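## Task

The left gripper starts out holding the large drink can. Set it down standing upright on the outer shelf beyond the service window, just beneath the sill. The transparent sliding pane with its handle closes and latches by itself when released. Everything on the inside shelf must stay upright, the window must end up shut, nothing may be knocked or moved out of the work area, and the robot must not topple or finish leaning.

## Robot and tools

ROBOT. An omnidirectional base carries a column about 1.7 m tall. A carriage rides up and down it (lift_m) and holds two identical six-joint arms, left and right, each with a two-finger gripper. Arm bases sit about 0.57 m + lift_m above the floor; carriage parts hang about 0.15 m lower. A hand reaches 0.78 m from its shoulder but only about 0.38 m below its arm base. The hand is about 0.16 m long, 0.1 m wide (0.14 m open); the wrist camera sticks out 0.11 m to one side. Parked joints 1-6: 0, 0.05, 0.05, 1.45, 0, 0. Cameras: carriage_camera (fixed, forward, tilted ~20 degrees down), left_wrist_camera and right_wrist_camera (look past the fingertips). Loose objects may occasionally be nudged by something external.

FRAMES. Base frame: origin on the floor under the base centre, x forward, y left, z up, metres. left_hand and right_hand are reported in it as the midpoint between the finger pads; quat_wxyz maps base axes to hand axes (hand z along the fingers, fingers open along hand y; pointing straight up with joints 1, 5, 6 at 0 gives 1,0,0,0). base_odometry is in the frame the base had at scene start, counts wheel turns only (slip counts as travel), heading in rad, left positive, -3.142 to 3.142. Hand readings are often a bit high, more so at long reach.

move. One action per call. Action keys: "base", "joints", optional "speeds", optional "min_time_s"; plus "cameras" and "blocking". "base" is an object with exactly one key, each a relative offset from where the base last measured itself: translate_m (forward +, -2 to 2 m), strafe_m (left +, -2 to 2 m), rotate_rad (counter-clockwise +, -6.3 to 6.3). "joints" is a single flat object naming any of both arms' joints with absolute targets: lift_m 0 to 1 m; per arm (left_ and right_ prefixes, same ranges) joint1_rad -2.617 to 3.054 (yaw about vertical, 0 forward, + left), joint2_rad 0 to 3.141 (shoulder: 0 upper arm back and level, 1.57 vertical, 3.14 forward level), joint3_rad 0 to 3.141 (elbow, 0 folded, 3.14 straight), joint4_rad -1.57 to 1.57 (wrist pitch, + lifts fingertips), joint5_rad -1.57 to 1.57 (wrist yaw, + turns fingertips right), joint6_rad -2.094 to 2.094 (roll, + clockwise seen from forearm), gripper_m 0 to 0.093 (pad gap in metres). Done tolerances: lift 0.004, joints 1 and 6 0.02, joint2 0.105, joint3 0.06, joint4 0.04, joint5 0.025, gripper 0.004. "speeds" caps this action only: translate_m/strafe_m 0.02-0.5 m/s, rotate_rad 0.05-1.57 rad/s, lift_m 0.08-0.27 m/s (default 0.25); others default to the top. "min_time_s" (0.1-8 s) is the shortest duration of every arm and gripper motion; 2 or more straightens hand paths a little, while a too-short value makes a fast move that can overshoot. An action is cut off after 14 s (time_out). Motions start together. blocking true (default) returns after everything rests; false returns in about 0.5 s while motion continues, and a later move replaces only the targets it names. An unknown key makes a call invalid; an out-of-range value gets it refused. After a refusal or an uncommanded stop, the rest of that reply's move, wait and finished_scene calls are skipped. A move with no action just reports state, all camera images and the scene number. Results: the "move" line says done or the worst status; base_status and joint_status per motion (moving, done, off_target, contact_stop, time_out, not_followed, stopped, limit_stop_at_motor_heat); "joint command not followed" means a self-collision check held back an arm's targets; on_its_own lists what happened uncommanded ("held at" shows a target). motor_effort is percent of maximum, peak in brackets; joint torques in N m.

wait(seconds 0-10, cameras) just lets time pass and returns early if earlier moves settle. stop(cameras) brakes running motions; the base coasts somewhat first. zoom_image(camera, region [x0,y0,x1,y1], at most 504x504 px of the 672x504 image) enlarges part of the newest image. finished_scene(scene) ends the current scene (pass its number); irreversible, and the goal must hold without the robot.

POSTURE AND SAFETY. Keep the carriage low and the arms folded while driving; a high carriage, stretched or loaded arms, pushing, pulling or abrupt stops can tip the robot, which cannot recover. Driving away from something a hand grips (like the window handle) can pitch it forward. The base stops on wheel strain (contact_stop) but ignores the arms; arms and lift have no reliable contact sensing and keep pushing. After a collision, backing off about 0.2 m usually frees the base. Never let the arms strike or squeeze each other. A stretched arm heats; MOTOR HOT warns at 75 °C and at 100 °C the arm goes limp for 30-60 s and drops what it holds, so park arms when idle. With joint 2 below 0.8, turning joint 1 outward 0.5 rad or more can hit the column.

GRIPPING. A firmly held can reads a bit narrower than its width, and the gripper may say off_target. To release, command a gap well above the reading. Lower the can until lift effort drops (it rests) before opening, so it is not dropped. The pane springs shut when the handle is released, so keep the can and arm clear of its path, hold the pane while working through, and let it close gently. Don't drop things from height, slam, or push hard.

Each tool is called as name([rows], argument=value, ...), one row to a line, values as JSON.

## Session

move()

zoom_image(camera="carriage_camera", region=[180, 80, 560, 360])

Scene clock: 0.00 s.
Joint torques (N m): no reading
base_odometry: x=+0.000 y=+0.000 heading=+0.000
base_status: not commanded
joint_positions: lift_m=+0.430 left_joint1_rad=+0.017 left_joint2_rad=+0.604 left_joint3_rad=+0.190 left_joint4_rad=-0.391 left_joint5_rad=+0.010 left_joint6_rad=+0.027 left_gripper_m=+0.06443 right_joint1_rad=+0.000 right_joint2_rad=+0.053 right_joint3_rad=+0.031 right_joint4_rad=+1.417 right_joint5_rad=+0.021 right_joint6_rad=+0.024 right_gripper_m=+0.09396
joint_status: not commanded
motor_effort: lift_m=+26 drive_wheels=-1
left_hand: x=+0.4428 y=+0.3140 z=+1.0435 quat_wxyz=(+0.374, +0.007, +0.928, +0.004) (m; base frame)
right_hand: x=+0.2659 y=-0.3156 z=+1.4286 quat_wxyz=(+0.996, +0.012, +0.088, +0.011) (m; base frame)
pictures: carriage_camera, left_wrist_camera, right_wrist_camera

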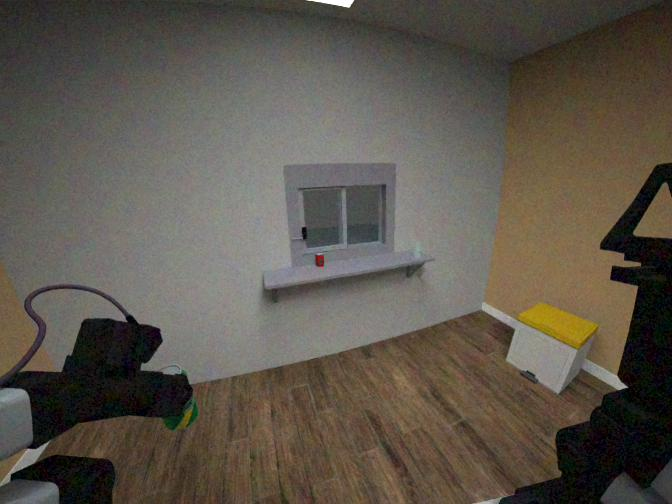

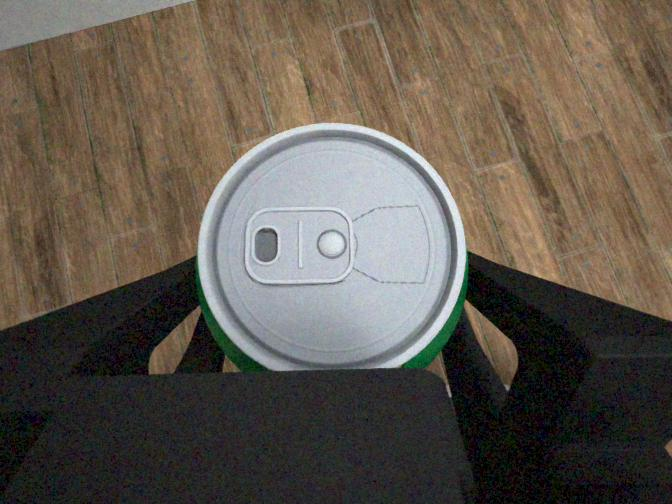

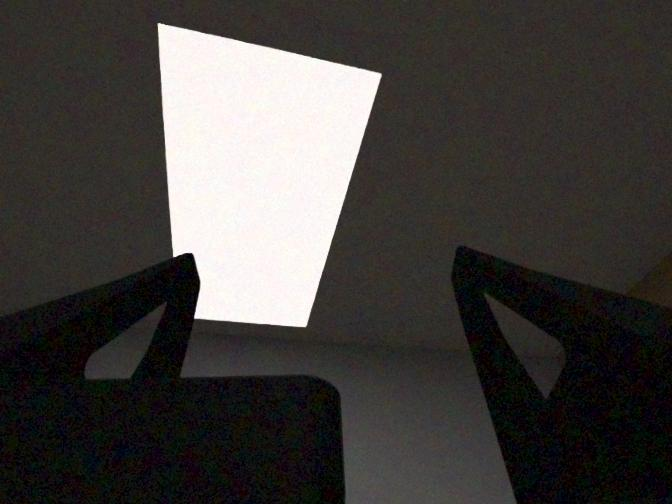

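Scaled by 1.326 from the camera's 672x504 image, which has a finer 960x720 frame.

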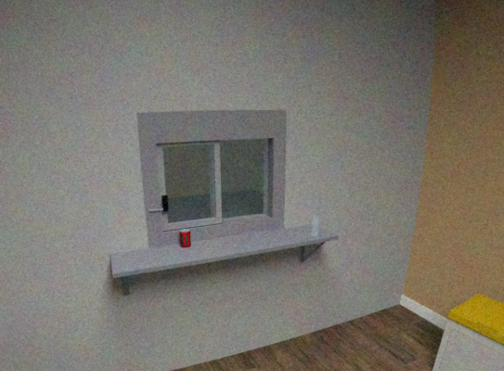

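move(base={"rotate_rad": 0.31}, joints={"left_joint2_rad":0.831,"left_joint3_rad":1.29,"left_joint4_rad":-1.19}, min_time_s=2)

move(base={"strafe_m": -0.36}, joints={"lift_m":0.285})

move(base={"translate_m": 0.4}, joints={"right_joint1_rad":1.15,"right_joint2_rad":2.171,"right_joint3_rad":1.508,"right_joint4_rad":0.663,"right_joint5_rad":1.15,"right_joint6_rad":0}, cameras=["all"])

zoom_image(camera="right_wrist_camera", region=[160, 0, 500, 255])

Scene clock: 16.93 s.
Joint torques (N m): left_arm=[-0.1 0.17 8.66 2.82 -0.08 0.06] | right_arm=[-0.17 3.32 5.16 -0.23 -0.06 0]
move: off_target
base_odometry: x=+0.000 y=+0.000 heading=+0.310
base_status: done
joint_positions: lift_m=+0.430 left_joint1_rad=+0.017 left_joint2_rad=+0.832 left_joint3_rad=+1.249 left_joint4_rad=-1.253 left_joint5_rad=+0.009 left_joint6_rad=+0.027 left_gripper_m=+0.06443 right_joint1_rad=+0.000 right_joint2_rad=+0.053 right_joint3_rad=+0.031 right_joint4_rad=+1.416 right_joint5_rad=+0.021 right_joint6_rad=+0.024 right_gripper_m=+0.09396
joint_status: left_joint4_rad off_target (ended at -1.253, target -1.190); the others done
motor_effort: lift_m=+24(28) drive_wheels=+1(7)
left_hand: x=+0.4278 y=+0.3138 z=+1.2811 quat_wxyz=(+0.359, +0.007, +0.933, +0.004) (m; base frame)
right_hand: x=+0.2662 y=-0.3156 z=+1.4285 quat_wxyz=(+0.996, +0.012, +0.088, +0.011) (m; base frame)
pictures: none

Scene clock: 19.63 s.
Joint torques (N m): left_arm=[-0.1 0.1 7.49 2.95 -0.09 0.09] | right_arm=[-0.18 3.4 5.14 -0.22 -0.05 0.01]
move: done
base_odometry: x=+0.110 y=-0.343 heading=+0.310
base_status: done
joint_positions: lift_m=+0.285 left_joint1_rad=+0.017 left_joint2_rad=+0.833 left_joint3_rad=+1.259 left_joint4_rad=-1.268 left_joint5_rad=+0.010 left_joint6_rad=+0.027 left_gripper_m=+0.06443 right_joint1_rad=+0.000 right_joint2_rad=+0.053 right_joint3_rad=+0.031 right_joint4_rad=+1.416 right_joint5_rad=+0.021 right_joint6_rad=+0.024 right_gripper_m=+0.09396
joint_status: all done
motor_effort: lift_m=+27(30) drive_wheels=-4(10)
left_hand: x=+0.4256 y=+0.3135 z=+1.1375 quat_wxyz=(+0.357, +0.007, +0.934, +0.003) (m; base frame)
right_hand: x=+0.2662 y=-0.3156 z=+1.2837 quat_wxyz=(+0.996, +0.012, +0.088, +0.011) (m; base frame)
pictures: none

Scene clock: 22.47 s.
Joint torques (N m): left_arm=[-0.12 -0.24 7.56 2.9 -0.08 0.08] | right_arm=[0.18 -8.79 8.43 1.69 0.08 -0.09]
move: done
base_odometry: x=+0.491 y=-0.221 heading=+0.310
base_status: done
joint_positions: lift_m=+0.285 left_joint1_rad=+0.017 left_joint2_rad=+0.836 left_joint3_rad=+1.259 left_joint4_rad=-1.264 left_joint5_rad=+0.010 left_joint6_rad=+0.027 left_gripper_m=+0.06443 right_joint1_rad=+1.146 right_joint2_rad=+2.162 right_joint3_rad=+1.478 right_joint4_rad=+0.664 right_joint5_rad=+1.142 right_joint6_rad=+0.009 right_gripper_m=+0.09396
joint_status: all done
motor_effort: lift_m=+24(28) drive_wheels=-4(10)
left_hand: x=+0.4271 y=+0.3136 z=+1.1377 quat_wxyz=(+0.357, +0.007, +0.934, +0.003) (m; base frame)
right_hand: x=+0.5872 y=+0.1160 z=+1.0793 quat_wxyz=(+0.704, -0.005, +0.710, -0.002) (m; base frame)
pictures: carriage_camera, left_wrist_camera, right_wrist_camera

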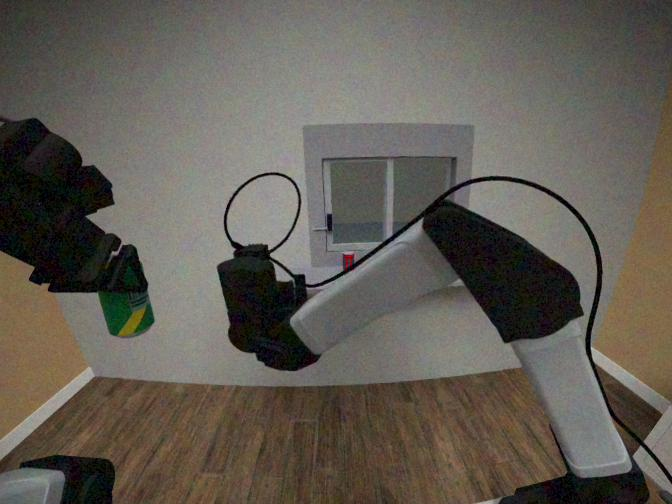

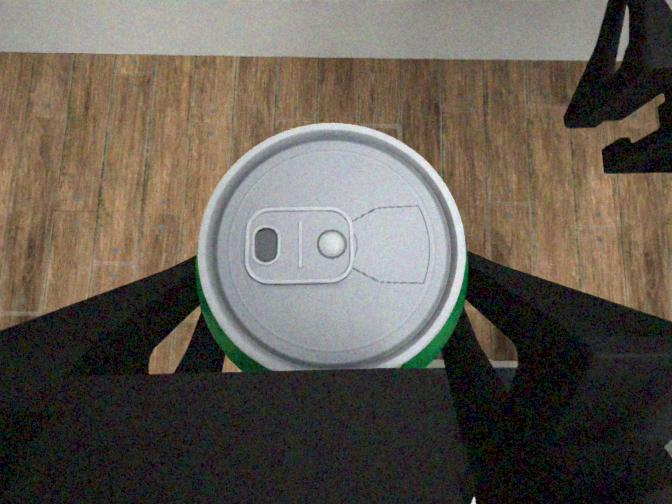

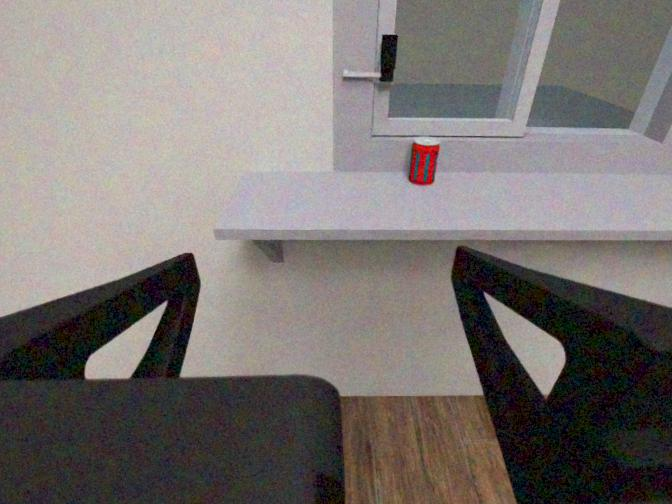

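Scaled by 1.482 from the camera's 672x504 image, which has a finer 960x720 frame.

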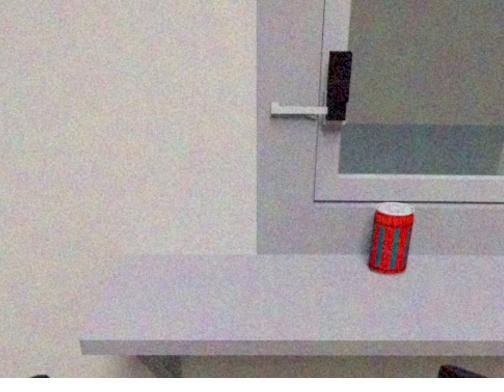

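move(base={"strafe_m": -0.09})

move(base={"translate_m": 0.45}, cameras=["all"])

zoom_image(camera="right_wrist_camera", region=[160, 0, 500, 255])

Scene clock: 35.47 s.
Joint torques (N m): left_arm=[-0.17 -0.2 7.65 2.88 -0.07 0.07] | right_arm=[0.21 -8.59 8.46 1.69 0.05 -0.08]
move: done
base_odometry: x=+0.519 y=-0.307 heading=+0.310
base_status: done
joint_positions: lift_m=+0.285 left_joint1_rad=+0.017 left_joint2_rad=+0.836 left_joint3_rad=+1.259 left_joint4_rad=-1.264 left_joint5_rad=+0.011 left_joint6_rad=+0.027 left_gripper_m=+0.06444 right_joint1_rad=+1.146 right_joint2_rad=+2.162 right_joint3_rad=+1.478 right_joint4_rad=+0.663 right_joint5_rad=+1.144 right_joint6_rad=+0.009 right_gripper_m=+0.09396
joint_status: not commanded
motor_effort: lift_m=+26(28) drive_wheels=-2(8)
left_hand: x=+0.4271 y=+0.3135 z=+1.1377 quat_wxyz=(+0.357, +0.007, +0.934, +0.003) (m; base frame)
right_hand: x=+0.5872 y=+0.1156 z=+1.0793 quat_wxyz=(+0.704, -0.004, +0.710, -0.003) (m; base frame)
pictures: none

Scene clock: 38.50 s.
Joint torques (N m): left_arm=[-0.17 -0.34 7.71 2.87 -0.09 0.09] | right_arm=[0.25 -8.88 8.61 1.75 0.05 -0.08]
move: done
base_odometry: x=+0.947 y=-0.170 heading=+0.309
base_status: done
joint_positions: lift_m=+0.285 left_joint1_rad=+0.017 left_joint2_rad=+0.837 left_joint3_rad=+1.259 left_joint4_rad=-1.262 left_joint5_rad=+0.011 left_joint6_rad=+0.027 left_gripper_m=+0.06444 right_joint1_rad=+1.146 right_joint2_rad=+2.162 right_joint3_rad=+1.478 right_joint4_rad=+0.662 right_joint5_rad=+1.145 right_joint6_rad=+0.009 right_gripper_m=+0.09396
joint_status: not commanded
motor_effort: lift_m=+25(28) drive_wheels=-4(10)
left_hand: x=+0.4275 y=+0.3135 z=+1.1378 quat_wxyz=(+0.357, +0.007, +0.934, +0.003) (m; base frame)
right_hand: x=+0.5870 y=+0.1156 z=+1.0791 quat_wxyz=(+0.704, -0.004, +0.710, -0.004) (m; base frame)
pictures: carriage_camera, left_wrist_camera, right_wrist_camera

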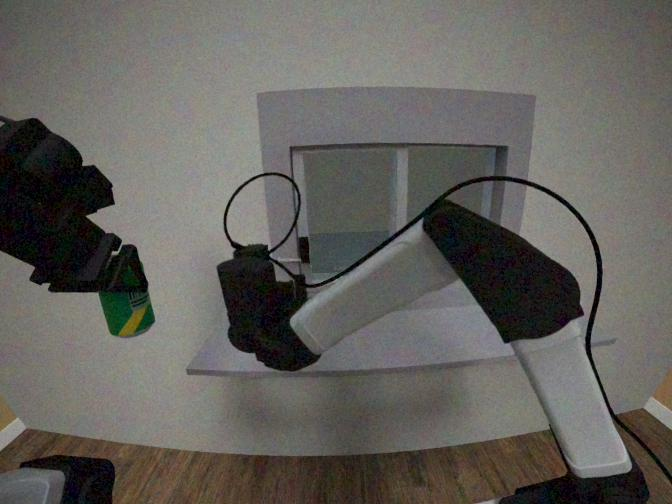

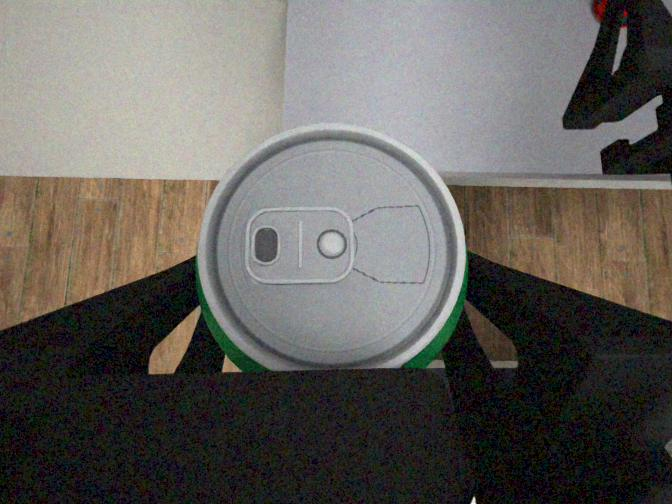

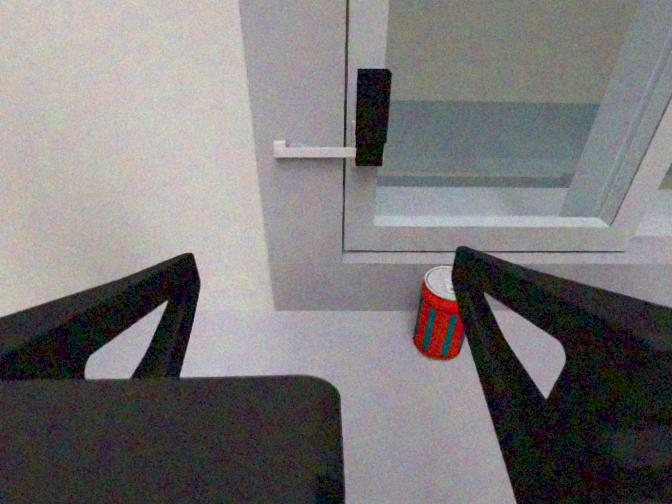

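Scaled by 1.482 from the camera's 672x504 image, which has a finer 960x720 frame.

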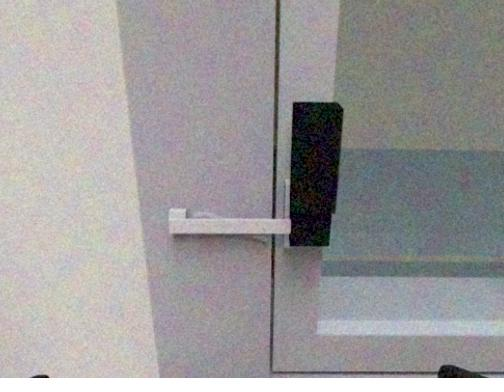

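move(base={"strafe_m": -0.033})

move(base={"translate_m": 0.19}, speeds={"translate_m":0.2}, cameras=["left_wrist_camera","right_wrist_camera"])

Scene clock: 44.30 s.
Joint torques (N m): left_arm=[-0.08 -0.27 7.73 2.89 -0.07 0.07] | right_arm=[0.16 -8.69 8.43 1.67 0.07 -0.08]
move: done
base_odometry: x=+0.958 y=-0.201 heading=+0.310
base_status: done
joint_positions: lift_m=+0.285 left_joint1_rad=+0.017 left_joint2_rad=+0.837 left_joint3_rad=+1.259 left_joint4_rad=-1.262 left_joint5_rad=+0.011 left_joint6_rad=+0.027 left_gripper_m=+0.06444 right_joint1_rad=+1.146 right_joint2_rad=+2.162 right_joint3_rad=+1.478 right_joint4_rad=+0.662 right_joint5_rad=+1.145 right_joint6_rad=+0.009 right_gripper_m=+0.09396
joint_status: not commanded
motor_effort: lift_m=+24(27) drive_wheels=-2(7)
left_hand: x=+0.4275 y=+0.3135 z=+1.1378 quat_wxyz=(+0.357, +0.007, +0.934, +0.003) (m; base frame)
right_hand: x=+0.5870 y=+0.1156 z=+1.0791 quat_wxyz=(+0.704, -0.004, +0.710, -0.004) (m; base frame)
pictures: none

Scene clock: 46.33 s.
Joint torques (N m): left_arm=[-0.17 -0.25 7.66 2.88 -0.08 0.05] | right_arm=[0.13 -8.85 8.43 1.72 0.05 -0.08]
move: done
base_odometry: x=+1.139 y=-0.143 heading=+0.309
base_status: done
joint_positions: lift_m=+0.285 left_joint1_rad=+0.017 left_joint2_rad=+0.837 left_joint3_rad=+1.259 left_joint4_rad=-1.262 left_joint5_rad=+0.011 left_joint6_rad=+0.027 left_gripper_m=+0.06444 right_joint1_rad=+1.147 right_joint2_rad=+2.162 right_joint3_rad=+1.478 right_joint4_rad=+0.661 right_joint5_rad=+1.145 right_joint6_rad=+0.009 right_gripper_m=+0.09396
joint_status: not commanded
motor_effort: lift_m=+25(28) drive_wheels=-3(8)
left_hand: x=+0.4275 y=+0.3135 z=+1.1378 quat_wxyz=(+0.357, +0.007, +0.934, +0.003) (m; base frame)
right_hand: x=+0.5865 y=+0.1160 z=+1.0790 quat_wxyz=(+0.704, -0.005, +0.710, -0.003) (m; base frame)
pictures: left_wrist_camera, right_wrist_camera

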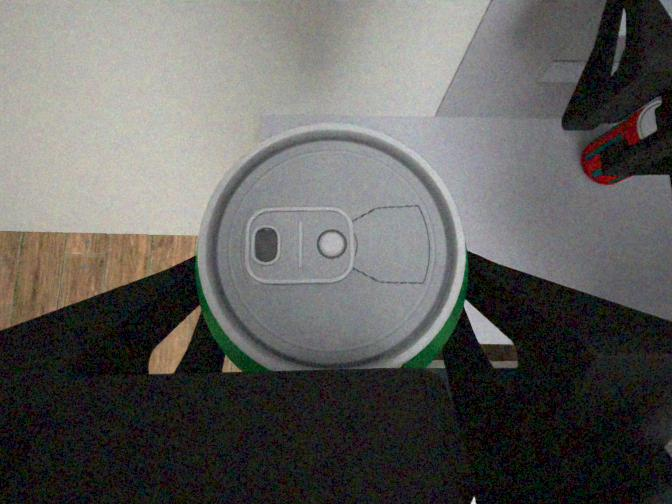

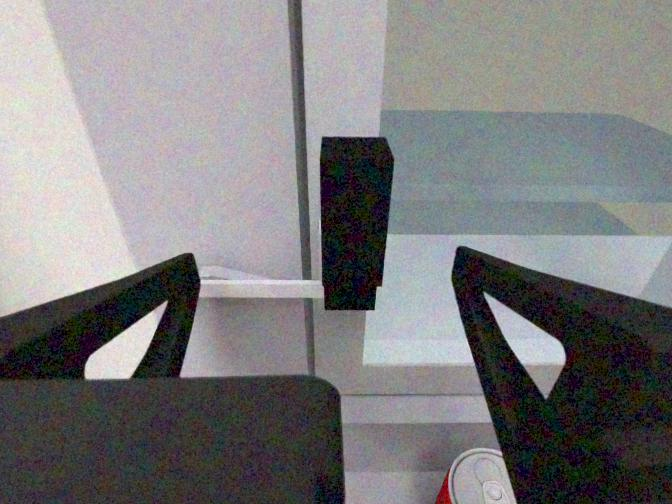

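move(base={"translate_m": 0.052}, speeds={"translate_m":0.1})

move(joints={"right_gripper_m":0.015}, min_time_s=1)

move(joints={"right_joint6_rad":0.31}, min_time_s=1.2, cameras=["left_wrist_camera","right_wrist_camera"])

zoom_image(camera="left_wrist_camera", region=[440, 0, 670, 200])

Scene clock: 55.03 s.
Joint torques (N m): left_arm=[-0.21 -0.42 7.61 2.85 -0.08 0.05] | right_arm=[-1.7 -8.87 8.44 1.72 0.17 -0.07]
move: done
base_odometry: x=+1.188 y=-0.128 heading=+0.309
base_status: done
joint_positions: lift_m=+0.285 left_joint1_rad=+0.017 left_joint2_rad=+0.837 left_joint3_rad=+1.259 left_joint4_rad=-1.262 left_joint5_rad=+0.011 left_joint6_rad=+0.027 left_gripper_m=+0.06444 right_joint1_rad=+1.169 right_joint2_rad=+2.162 right_joint3_rad=+1.478 right_joint4_rad=+0.661 right_joint5_rad=+1.138 right_joint6_rad=+0.008 right_gripper_m=+0.09397
joint_status: not commanded
motor_effort: lift_m=+27(27) drive_wheels=+0(8)
left_hand: x=+0.4275 y=+0.3135 z=+1.1378 quat_wxyz=(+0.357, +0.007, +0.934, +0.003) (m; base frame)
right_hand: x=+0.5773 y=+0.1249 z=+1.0790 quat_wxyz=(+0.704, -0.015, +0.710, +0.006) (m; base frame)
pictures: none

Scene clock: 56.33 s.
Joint torques (N m): left_arm=[-0.1 -0.42 7.72 2.89 -0.09 0.06] | right_arm=[-1.14 -8.68 8.36 1.62 -0.96 -0.13]
move: off_target
base_odometry: x=+1.188 y=-0.128 heading=+0.309
base_status: not commanded
joint_positions: lift_m=+0.285 left_joint1_rad=+0.017 left_joint2_rad=+0.837 left_joint3_rad=+1.259 left_joint4_rad=-1.262 left_joint5_rad=+0.011 left_joint6_rad=+0.027 left_gripper_m=+0.06444 right_joint1_rad=+1.162 right_joint2_rad=+2.162 right_joint3_rad=+1.478 right_joint4_rad=+0.662 right_joint5_rad=+1.244 right_joint6_rad=+0.014 right_gripper_m=+0.02572
joint_status: right_gripper_m off_target (ended at +0.02575, target +0.01500)
motor_effort: lift_m=+27(29) drive_wheels=+1(1)
left_hand: x=+0.4275 y=+0.3135 z=+1.1378 quat_wxyz=(+0.357, +0.007, +0.934, +0.003) (m; base frame)
right_hand: x=+0.5797 y=+0.1040 z=+1.0794 quat_wxyz=(+0.704, +0.027, +0.709, -0.031) (m; base frame)
pictures: none

Scene clock: 57.90 s.
Joint torques (N m): left_arm=[-0.1 -0.38 7.69 2.88 -0.11 0.08] | right_arm=[-0.98 -8.66 8.36 1.74 -1.27 0.67]
move: off_target
base_odometry: x=+1.188 y=-0.128 heading=+0.309
base_status: not commanded
joint_positions: lift_m=+0.285 left_joint1_rad=+0.017 left_joint2_rad=+0.837 left_joint3_rad=+1.259 left_joint4_rad=-1.262 left_joint5_rad=+0.011 left_joint6_rad=+0.027 left_gripper_m=+0.06444 right_joint1_rad=+1.160 right_joint2_rad=+2.162 right_joint3_rad=+1.478 right_joint4_rad=+0.647 right_joint5_rad=+1.275 right_joint6_rad=+0.245 right_gripper_m=+0.02632
joint_status: right_joint6_rad off_target (ended at +0.245, target +0.310)
motor_effort: lift_m=+23(27) drive_wheels=+1(1)
left_hand: x=+0.4275 y=+0.3135 z=+1.1378 quat_wxyz=(+0.357, +0.007, +0.934, +0.003) (m; base frame)
right_hand: x=+0.5800 y=+0.0980 z=+1.0777 quat_wxyz=(+0.703, +0.115, +0.701, +0.033) (m; base frame)
pictures: left_wrist_camera, right_wrist_camera

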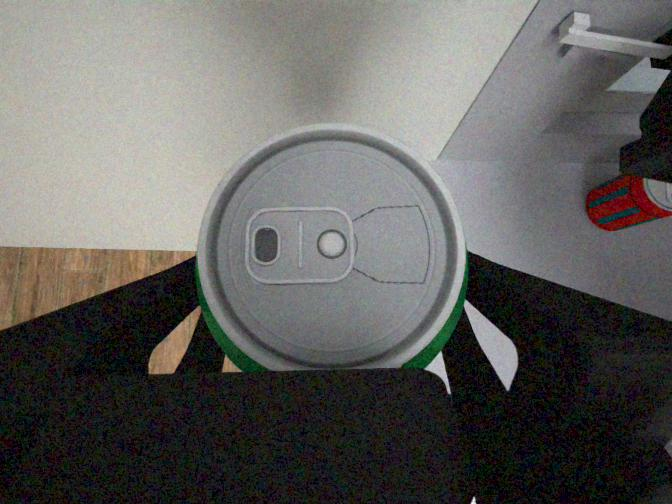

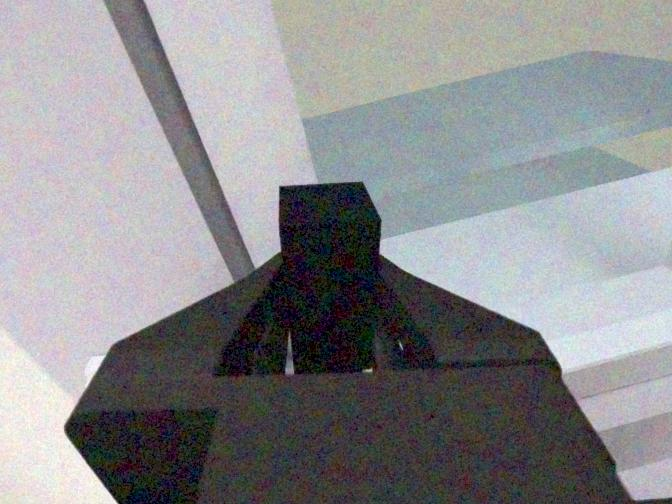

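Scaled by 2.191 from the camera's 672x504 image, which has a finer 960x720 frame.

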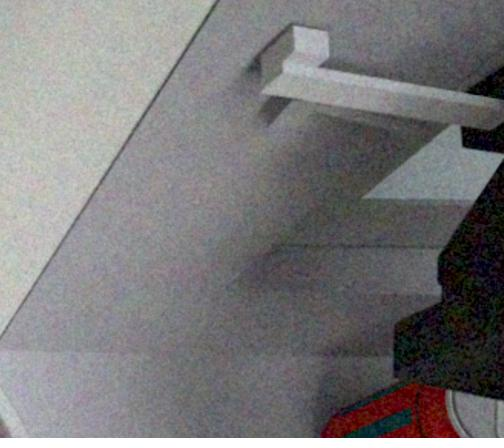

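move(base={"strafe_m": -0.1}, joints={"right_joint6_rad":0.36}, speeds={"strafe_m":0.06}, cameras=["all"])

Scene clock: 65.50 s.
Joint torques (N m): left_arm=[-0.14 -0.38 7.65 2.87 -0.09 0.05] | right_arm=[-1.5 -8.75 7.97 1.76 -0.36 0.28]
move: off_target
base_odometry: x=+1.219 y=-0.223 heading=+0.309
base_status: done
joint_positions: lift_m=+0.285 left_joint1_rad=+0.017 left_joint2_rad=+0.837 left_joint3_rad=+1.259 left_joint4_rad=-1.262 left_joint5_rad=+0.011 left_joint6_rad=+0.027 left_gripper_m=+0.06444 right_joint1_rad=+1.166 right_joint2_rad=+2.162 right_joint3_rad=+1.484 right_joint4_rad=+0.652 right_joint5_rad=+1.184 right_joint6_rad=+0.330 right_gripper_m=+0.02544
joint_status: right_joint6_rad off_target (ended at +0.330, target +0.360)
motor_effort: lift_m=+27(28) drive_wheels=-2(6)
left_hand: x=+0.4275 y=+0.3135 z=+1.1378 quat_wxyz=(+0.357, +0.007, +0.934, +0.003) (m; base frame)
right_hand: x=+0.5787 y=+0.1166 z=+1.0799 quat_wxyz=(+0.696, +0.115, +0.701, +0.101) (m; base frame)
pictures: carriage_camera, left_wrist_camera, right_wrist_camera

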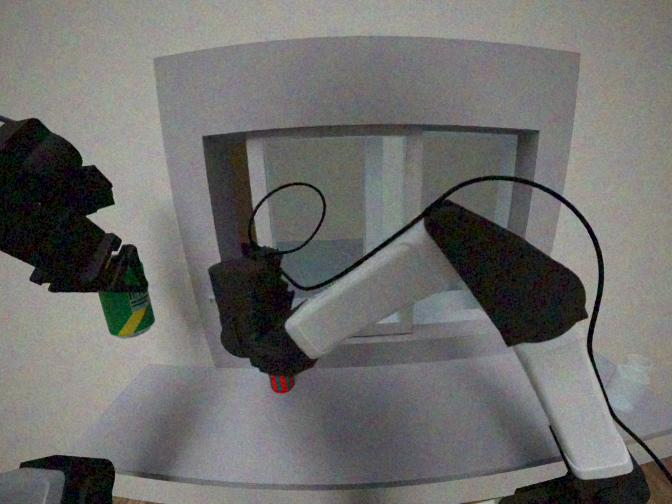

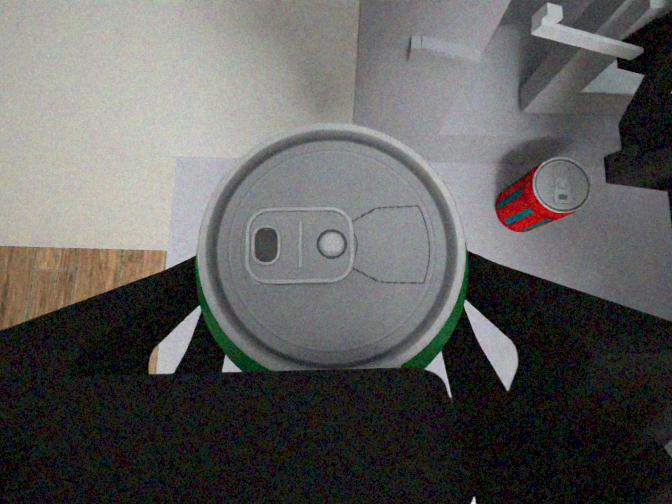

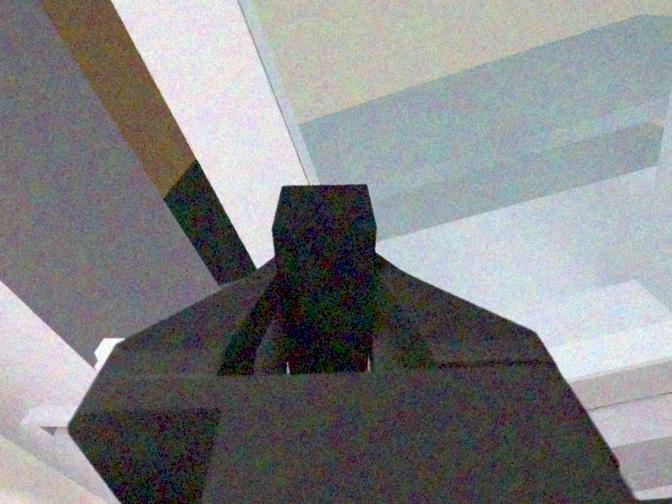

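move(base={"strafe_m": -0.145}, speeds={"strafe_m":0.08}, cameras=["all"])

Scene clock: 69.87 s.
Joint torques (N m): left_arm=[-0.16 -0.28 7.72 2.89 -0.08 0.06] | right_arm=[-2.67 -8.73 7.27 1.67 -0.44 0.41]
move: done
base_odometry: x=+1.263 y=-0.361 heading=+0.309
base_status: done
joint_positions: lift_m=+0.285 left_joint1_rad=+0.017 left_joint2_rad=+0.837 left_joint3_rad=+1.259 left_joint4_rad=-1.262 left_joint5_rad=+0.010 left_joint6_rad=+0.027 left_gripper_m=+0.06444 right_joint1_rad=+1.179 right_joint2_rad=+2.162 right_joint3_rad=+1.492 right_joint4_rad=+0.659 right_joint5_rad=+1.189 right_joint6_rad=+0.317 right_gripper_m=+0.02544
joint_status: not commanded
motor_effort: lift_m=+26(28) drive_wheels=-2(8)
left_hand: x=+0.4275 y=+0.3136 z=+1.1378 quat_wxyz=(+0.357, +0.007, +0.934, +0.003) (m; base frame)
right_hand: x=+0.5733 y=+0.1213 z=+1.0840 quat_wxyz=(+0.698, +0.112, +0.700, +0.104) (m; base frame)
pictures: carriage_camera, left_wrist_camera, right_wrist_camera

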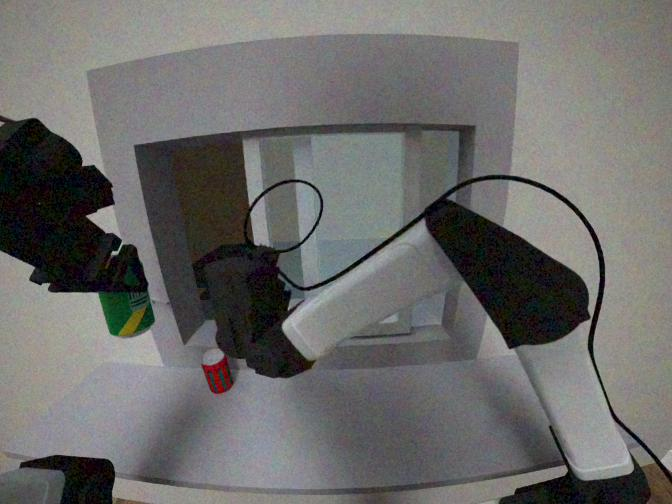

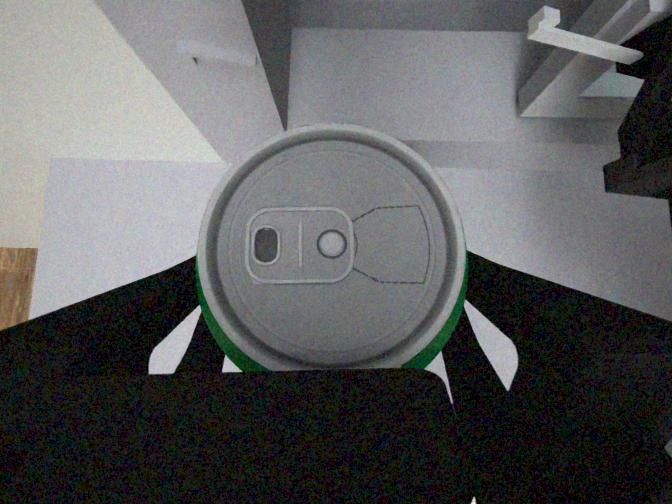

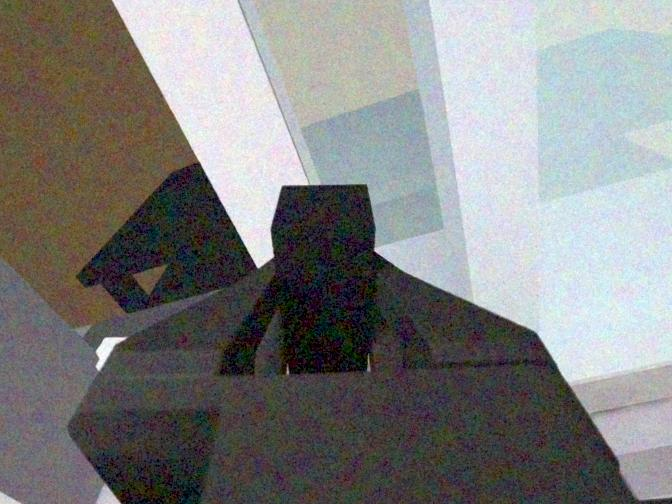

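move(joints={"left_joint1_rad":-0.06,"left_joint2_rad":1.356,"left_joint3_rad":1.487,"left_joint4_rad":-0.83}, min_time_s=2.2, cameras=["all"])

Scene clock: 80.67 s.
Joint torques (N m): left_arm=[-1.01 -4.3 10.14 2.97 -0.09 0.04] | right_arm=[-2.65 -8.73 7.27 1.66 -0.41 0.41]
move: off_target
base_odometry: x=+1.263 y=-0.361 heading=+0.309
base_status: not commanded
joint_positions: lift_m=+0.285 left_joint1_rad=-0.052 left_joint2_rad=+1.358 left_joint3_rad=+1.440 left_joint4_rad=-0.911 left_joint5_rad=+0.010 left_joint6_rad=+0.027 left_gripper_m=+0.06444 right_joint1_rad=+1.179 right_joint2_rad=+2.162 right_joint3_rad=+1.492 right_joint4_rad=+0.659 right_joint5_rad=+1.189 right_joint6_rad=+0.317 right_gripper_m=+0.02544
joint_status: left_joint4_rad off_target (ended at -0.911, target -0.830); the others done
motor_effort: lift_m=+27(28) drive_wheels=-2(2)
left_hand: x=+0.5903 y=+0.2906 z=+1.1261 quat_wxyz=(+0.362, +0.039, +0.931, -0.009) (m; base frame)
right_hand: x=+0.5733 y=+0.1213 z=+1.0841 quat_wxyz=(+0.698, +0.112, +0.700, +0.105) (m; base frame)
pictures: carriage_camera, left_wrist_camera, right_wrist_camera

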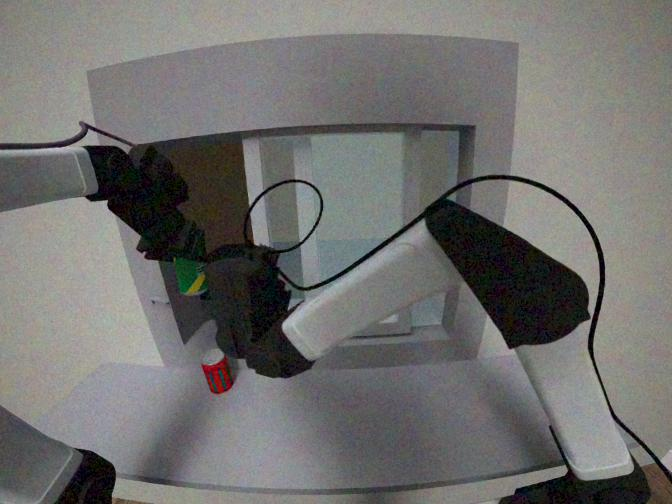

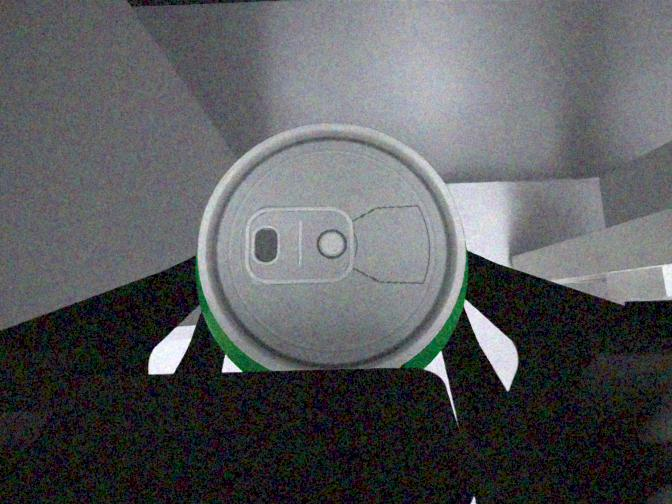

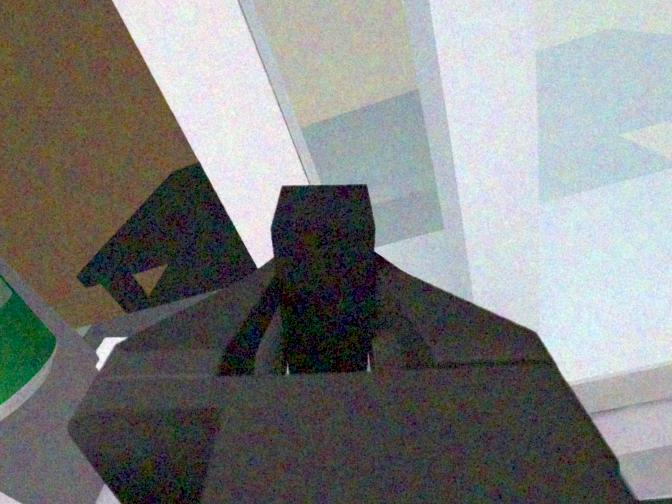

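move(joints={"left_joint1_rad":-0.075,"left_joint2_rad":1.791,"left_joint3_rad":1.812,"left_joint4_rad":-0.69}, min_time_s=2.2, cameras=["left_wrist_camera","right_wrist_camera"])

Scene clock: 85.93 s.
Joint torques (N m): left_arm=[-0.87 -7.72 10.54 3.04 -0.1 0.06] | right_arm=[-2.67 -8.76 7.28 1.66 -0.41 0.41]
move: off_target
base_odometry: x=+1.263 y=-0.361 heading=+0.309
base_status: not commanded
joint_positions: lift_m=+0.285 left_joint1_rad=-0.068 left_joint2_rad=+1.794 left_joint3_rad=+1.763 left_joint4_rad=-0.772 left_joint5_rad=+0.010 left_joint6_rad=+0.027 left_gripper_m=+0.06444 right_joint1_rad=+1.180 right_joint2_rad=+2.162 right_joint3_rad=+1.492 right_joint4_rad=+0.659 right_joint5_rad=+1.189 right_joint6_rad=+0.316 right_gripper_m=+0.02544
joint_status: left_joint4_rad off_target (ended at -0.772, target -0.690); the others done
motor_effort: lift_m=+26(28) drive_wheels=-2(2)
left_hand: x=+0.7158 y=+0.2764 z=+1.1027 quat_wxyz=(+0.374, +0.046, +0.926, -0.012) (m; base frame)
right_hand: x=+0.5731 y=+0.1214 z=+1.0841 quat_wxyz=(+0.698, +0.112, +0.700, +0.105) (m; base frame)
pictures: left_wrist_camera, right_wrist_camera

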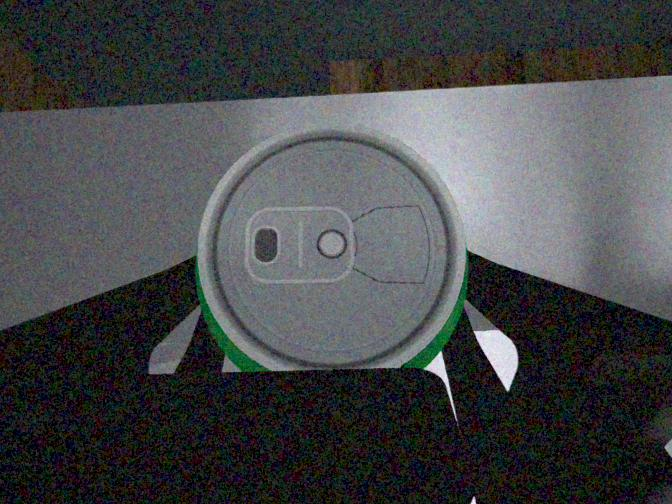

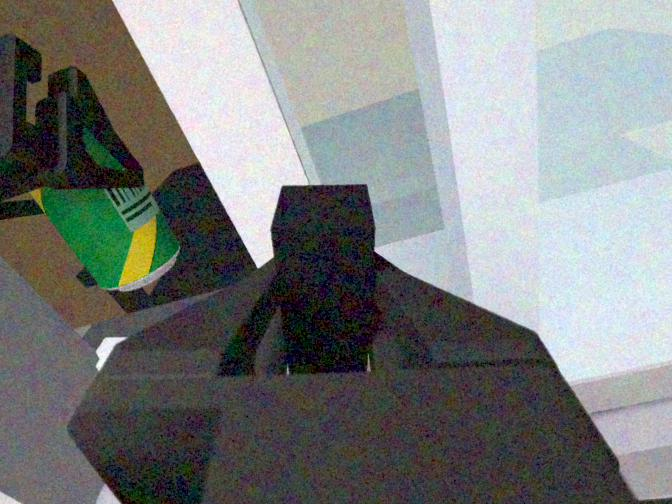

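move(joints={"left_joint1_rad":-0.08,"left_joint2_rad":2.145,"left_joint3_rad":1.99,"left_joint4_rad":-0.52}, min_time_s=2)

move(joints={"left_joint2_rad":2.171,"left_joint3_rad":1.725,"left_joint4_rad":-0.27}, min_time_s=2, cameras=["all"])

Scene clock: 96.80 s.
Joint torques (N m): left_arm=[-1.03 -10.52 10.67 3.01 -0.09 0.04] | right_arm=[-2.69 -8.73 7.25 1.66 -0.41 0.42]
move: off_target
base_odometry: x=+1.263 y=-0.361 heading=+0.309
base_status: not commanded
joint_positions: lift_m=+0.285 left_joint1_rad=-0.071 left_joint2_rad=+2.149 left_joint3_rad=+1.941 left_joint4_rad=-0.602 left_joint5_rad=+0.010 left_joint6_rad=+0.027 left_gripper_m=+0.06444 right_joint1_rad=+1.180 right_joint2_rad=+2.162 right_joint3_rad=+1.492 right_joint4_rad=+0.660 right_joint5_rad=+1.189 right_joint6_rad=+0.316 right_gripper_m=+0.02544
joint_status: left_joint4_rad off_target (ended at -0.602, target -0.520); the others done
motor_effort: lift_m=+24(28) drive_wheels=-2(2)
left_hand: x=+0.8055 y=+0.2683 z=+1.0208 quat_wxyz=(+0.371, +0.048, +0.927, -0.013) (m; base frame)
right_hand: x=+0.5731 y=+0.1214 z=+1.0841 quat_wxyz=(+0.698, +0.112, +0.700, +0.105) (m; base frame)
pictures: none

Scene clock: 99.10 s.
Joint torques (N m): left_arm=[-1.07 -10.52 7.25 3.05 -0.09 0.06] | right_arm=[-2.67 -8.75 7.27 1.66 -0.41 0.42]
move: off_target
base_odometry: x=+1.263 y=-0.361 heading=+0.309
base_status: not commanded
joint_positions: lift_m=+0.285 left_joint1_rad=-0.071 left_joint2_rad=+2.174 left_joint3_rad=+1.714 left_joint4_rad=-0.352 left_joint5_rad=+0.010 left_joint6_rad=+0.027 left_gripper_m=+0.06444 right_joint1_rad=+1.180 right_joint2_rad=+2.162 right_joint3_rad=+1.492 right_joint4_rad=+0.660 right_joint5_rad=+1.189 right_joint6_rad=+0.316 right_gripper_m=+0.02544
joint_status: left_joint4_rad off_target (ended at -0.352, target -0.270); the others done
motor_effort: lift_m=+25(28) drive_wheels=-2(2)
left_hand: x=+0.8046 y=+0.2684 z=+0.9535 quat_wxyz=(+0.370, +0.048, +0.928, -0.013) (m; base frame)
right_hand: x=+0.5731 y=+0.1214 z=+1.0841 quat_wxyz=(+0.698, +0.112, +0.700, +0.105) (m; base frame)
pictures: carriage_camera, left_wrist_camera, right_wrist_camera

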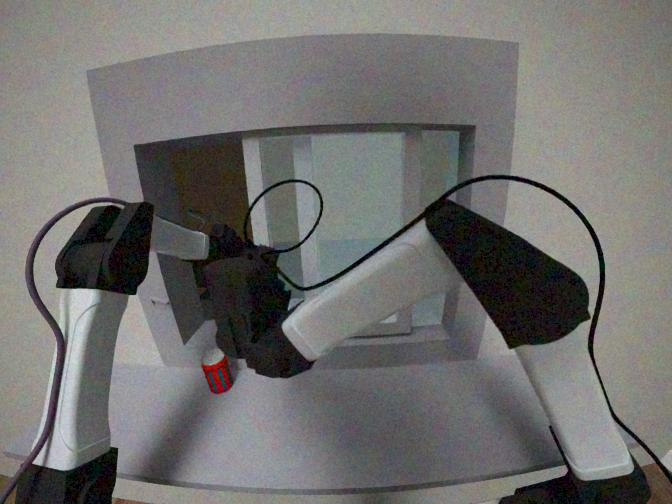

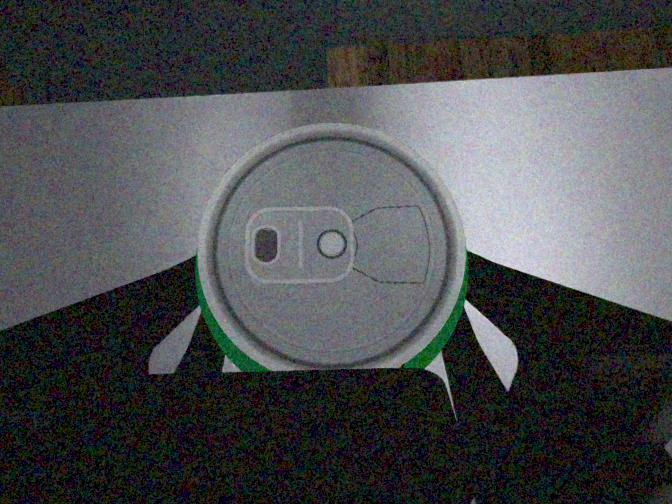

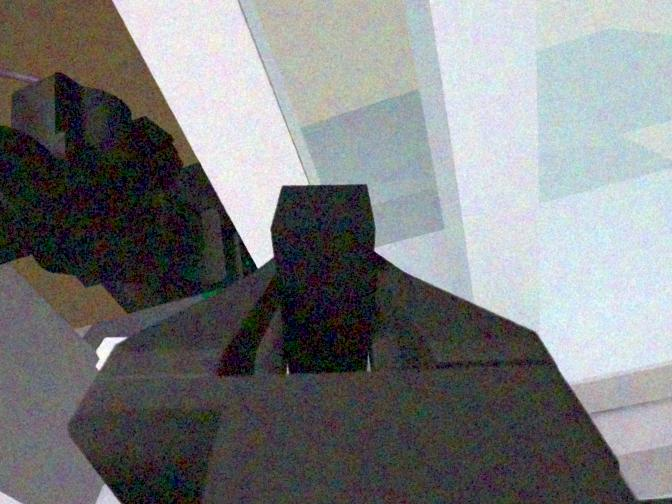

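move(joints={"left_joint2_rad":2.203,"left_joint3_rad":1.654,"left_joint4_rad":-0.165}, min_time_s=1.5)

move(joints={"left_joint2_rad":2.214,"left_joint3_rad":1.631,"left_joint4_rad":-0.131}, min_time_s=1)

move(joints={"left_joint2_rad":2.222,"left_joint3_rad":1.616,"left_joint4_rad":-0.108}, min_time_s=1, cameras=["left_wrist_camera"])

Scene clock: 107.83 s.
Joint torques (N m): left_arm=[-1.14 -10.58 7.16 3.05 -0.08 0.05] | right_arm=[-2.69 -8.75 7.28 1.66 -0.41 0.42]
move: off_target
base_odometry: x=+1.263 y=-0.361 heading=+0.309
base_status: not commanded
joint_positions: lift_m=+0.285 left_joint1_rad=-0.071 left_joint2_rad=+2.206 left_joint3_rad=+1.643 left_joint4_rad=-0.247 left_joint5_rad=+0.010 left_joint6_rad=+0.027 left_gripper_m=+0.06444 right_joint1_rad=+1.180 right_joint2_rad=+2.162 right_joint3_rad=+1.492 right_joint4_rad=+0.660 right_joint5_rad=+1.189 right_joint6_rad=+0.316 right_gripper_m=+0.02544
joint_status: left_joint4_rad off_target (ended at -0.247, target -0.165); the others done
motor_effort: lift_m=+26(28) drive_wheels=-2(2)
left_hand: x=+0.8051 y=+0.2683 z=+0.9244 quat_wxyz=(+0.371, +0.048, +0.927, -0.013) (m; base frame)
right_hand: x=+0.5731 y=+0.1214 z=+1.0841 quat_wxyz=(+0.698, +0.112, +0.700, +0.105) (m; base frame)
pictures: none

Scene clock: 109.13 s.
Joint torques (N m): left_arm=[-1.09 -10.59 6.87 3.04 -0.08 0.04] | right_arm=[-2.69 -8.73 7.25 1.66 -0.41 0.42]
move: off_target
base_odometry: x=+1.263 y=-0.361 heading=+0.309
base_status: not commanded
joint_positions: lift_m=+0.285 left_joint1_rad=-0.071 left_joint2_rad=+2.216 left_joint3_rad=+1.622 left_joint4_rad=-0.213 left_joint5_rad=+0.010 left_joint6_rad=+0.027 left_gripper_m=+0.06444 right_joint1_rad=+1.180 right_joint2_rad=+2.162 right_joint3_rad=+1.492 right_joint4_rad=+0.660 right_joint5_rad=+1.189 right_joint6_rad=+0.316 right_gripper_m=+0.02544
joint_status: left_joint4_rad off_target (ended at -0.213, target -0.131); the others done
motor_effort: lift_m=+25(27) drive_wheels=-2(2)
left_hand: x=+0.8051 y=+0.2683 z=+0.9159 quat_wxyz=(+0.373, +0.048, +0.927, -0.013) (m; base frame)
right_hand: x=+0.5731 y=+0.1214 z=+1.0841 quat_wxyz=(+0.698, +0.112, +0.700, +0.105) (m; base frame)
pictures: none

Scene clock: 110.43 s.
Joint torques (N m): left_arm=[-1.05 -10.25 6.84 2.9 -0.06 0.07] | right_arm=[-2.69 -8.73 7.28 1.66 -0.41 0.42]
move: off_target
base_odometry: x=+1.263 y=-0.361 heading=+0.309
base_status: not commanded
joint_positions: lift_m=+0.285 left_joint1_rad=-0.071 left_joint2_rad=+2.220 left_joint3_rad=+1.608 left_joint4_rad=-0.179 left_joint5_rad=+0.010 left_joint6_rad=+0.027 left_gripper_m=+0.06444 right_joint1_rad=+1.180 right_joint2_rad=+2.162 right_joint3_rad=+1.492 right_joint4_rad=+0.660 right_joint5_rad=+1.189 right_joint6_rad=+0.316 right_gripper_m=+0.02544
joint_status: left_joint4_rad off_target (ended at -0.179, target -0.108); the others done
motor_effort: lift_m=+26(28) drive_wheels=-2(2)
left_hand: x=+0.8073 y=+0.2682 z=+0.9139 quat_wxyz=(+0.380, +0.048, +0.924, -0.013) (m; base frame)
right_hand: x=+0.5731 y=+0.1214 z=+1.0841 quat_wxyz=(+0.698, +0.112, +0.700, +0.105) (m; base frame)
pictures: left_wrist_camera

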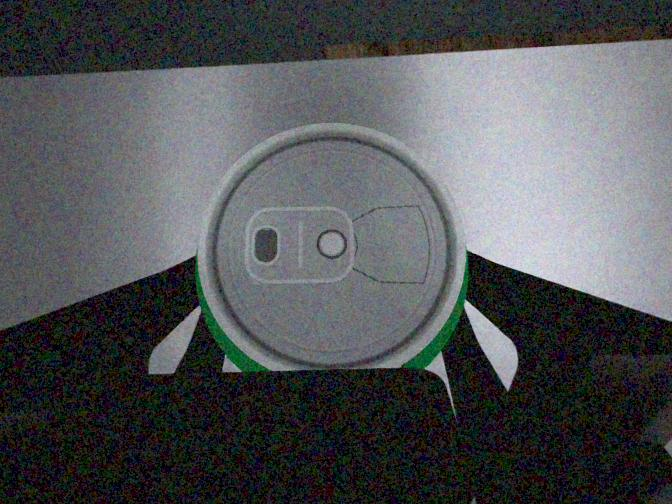

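move(joints={"left_gripper_m":0.08}, min_time_s=1.5, cameras=["left_wrist_camera"])

Scene clock: 115.40 s.
Joint torques (N m): left_arm=[-1.06 -10.24 6.79 2.39 -0.08 0.06] | right_arm=[-2.67 -8.75 7.27 1.66 -0.41 0.42]
move: done
base_odometry: x=+1.263 y=-0.361 heading=+0.309
base_status: not commanded
joint_positions: lift_m=+0.285 left_joint1_rad=-0.071 left_joint2_rad=+2.220 left_joint3_rad=+1.608 left_joint4_rad=-0.123 left_joint5_rad=+0.010 left_joint6_rad=+0.027 left_gripper_m=+0.07995 right_joint1_rad=+1.180 right_joint2_rad=+2.162 right_joint3_rad=+1.492 right_joint4_rad=+0.660 right_joint5_rad=+1.189 right_joint6_rad=+0.316 right_gripper_m=+0.02544
joint_status: all done
on_its_own: left_joint4_rad moved +0.055 to your old target -0.108
motor_effort: lift_m=+26(28) drive_wheels=-2(2)
left_hand: x=+0.8168 y=+0.2675 z=+0.9239 quat_wxyz=(+0.406, +0.047, +0.913, -0.014) (m; base frame)
right_hand: x=+0.5731 y=+0.1214 z=+1.0842 quat_wxyz=(+0.698, +0.112, +0.700, +0.105) (m; base frame)
pictures: left_wrist_camera

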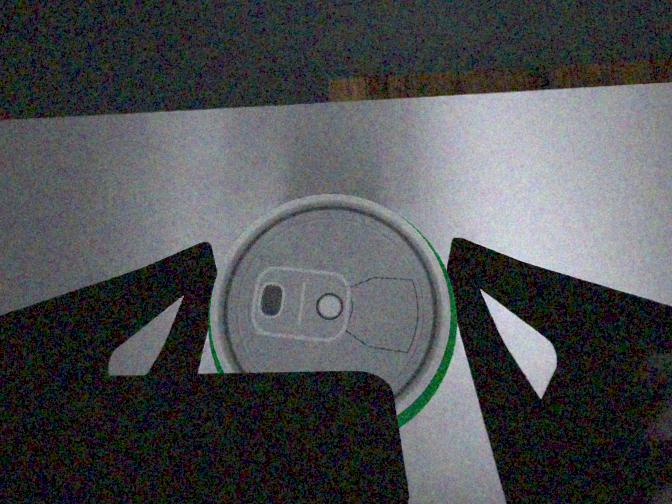

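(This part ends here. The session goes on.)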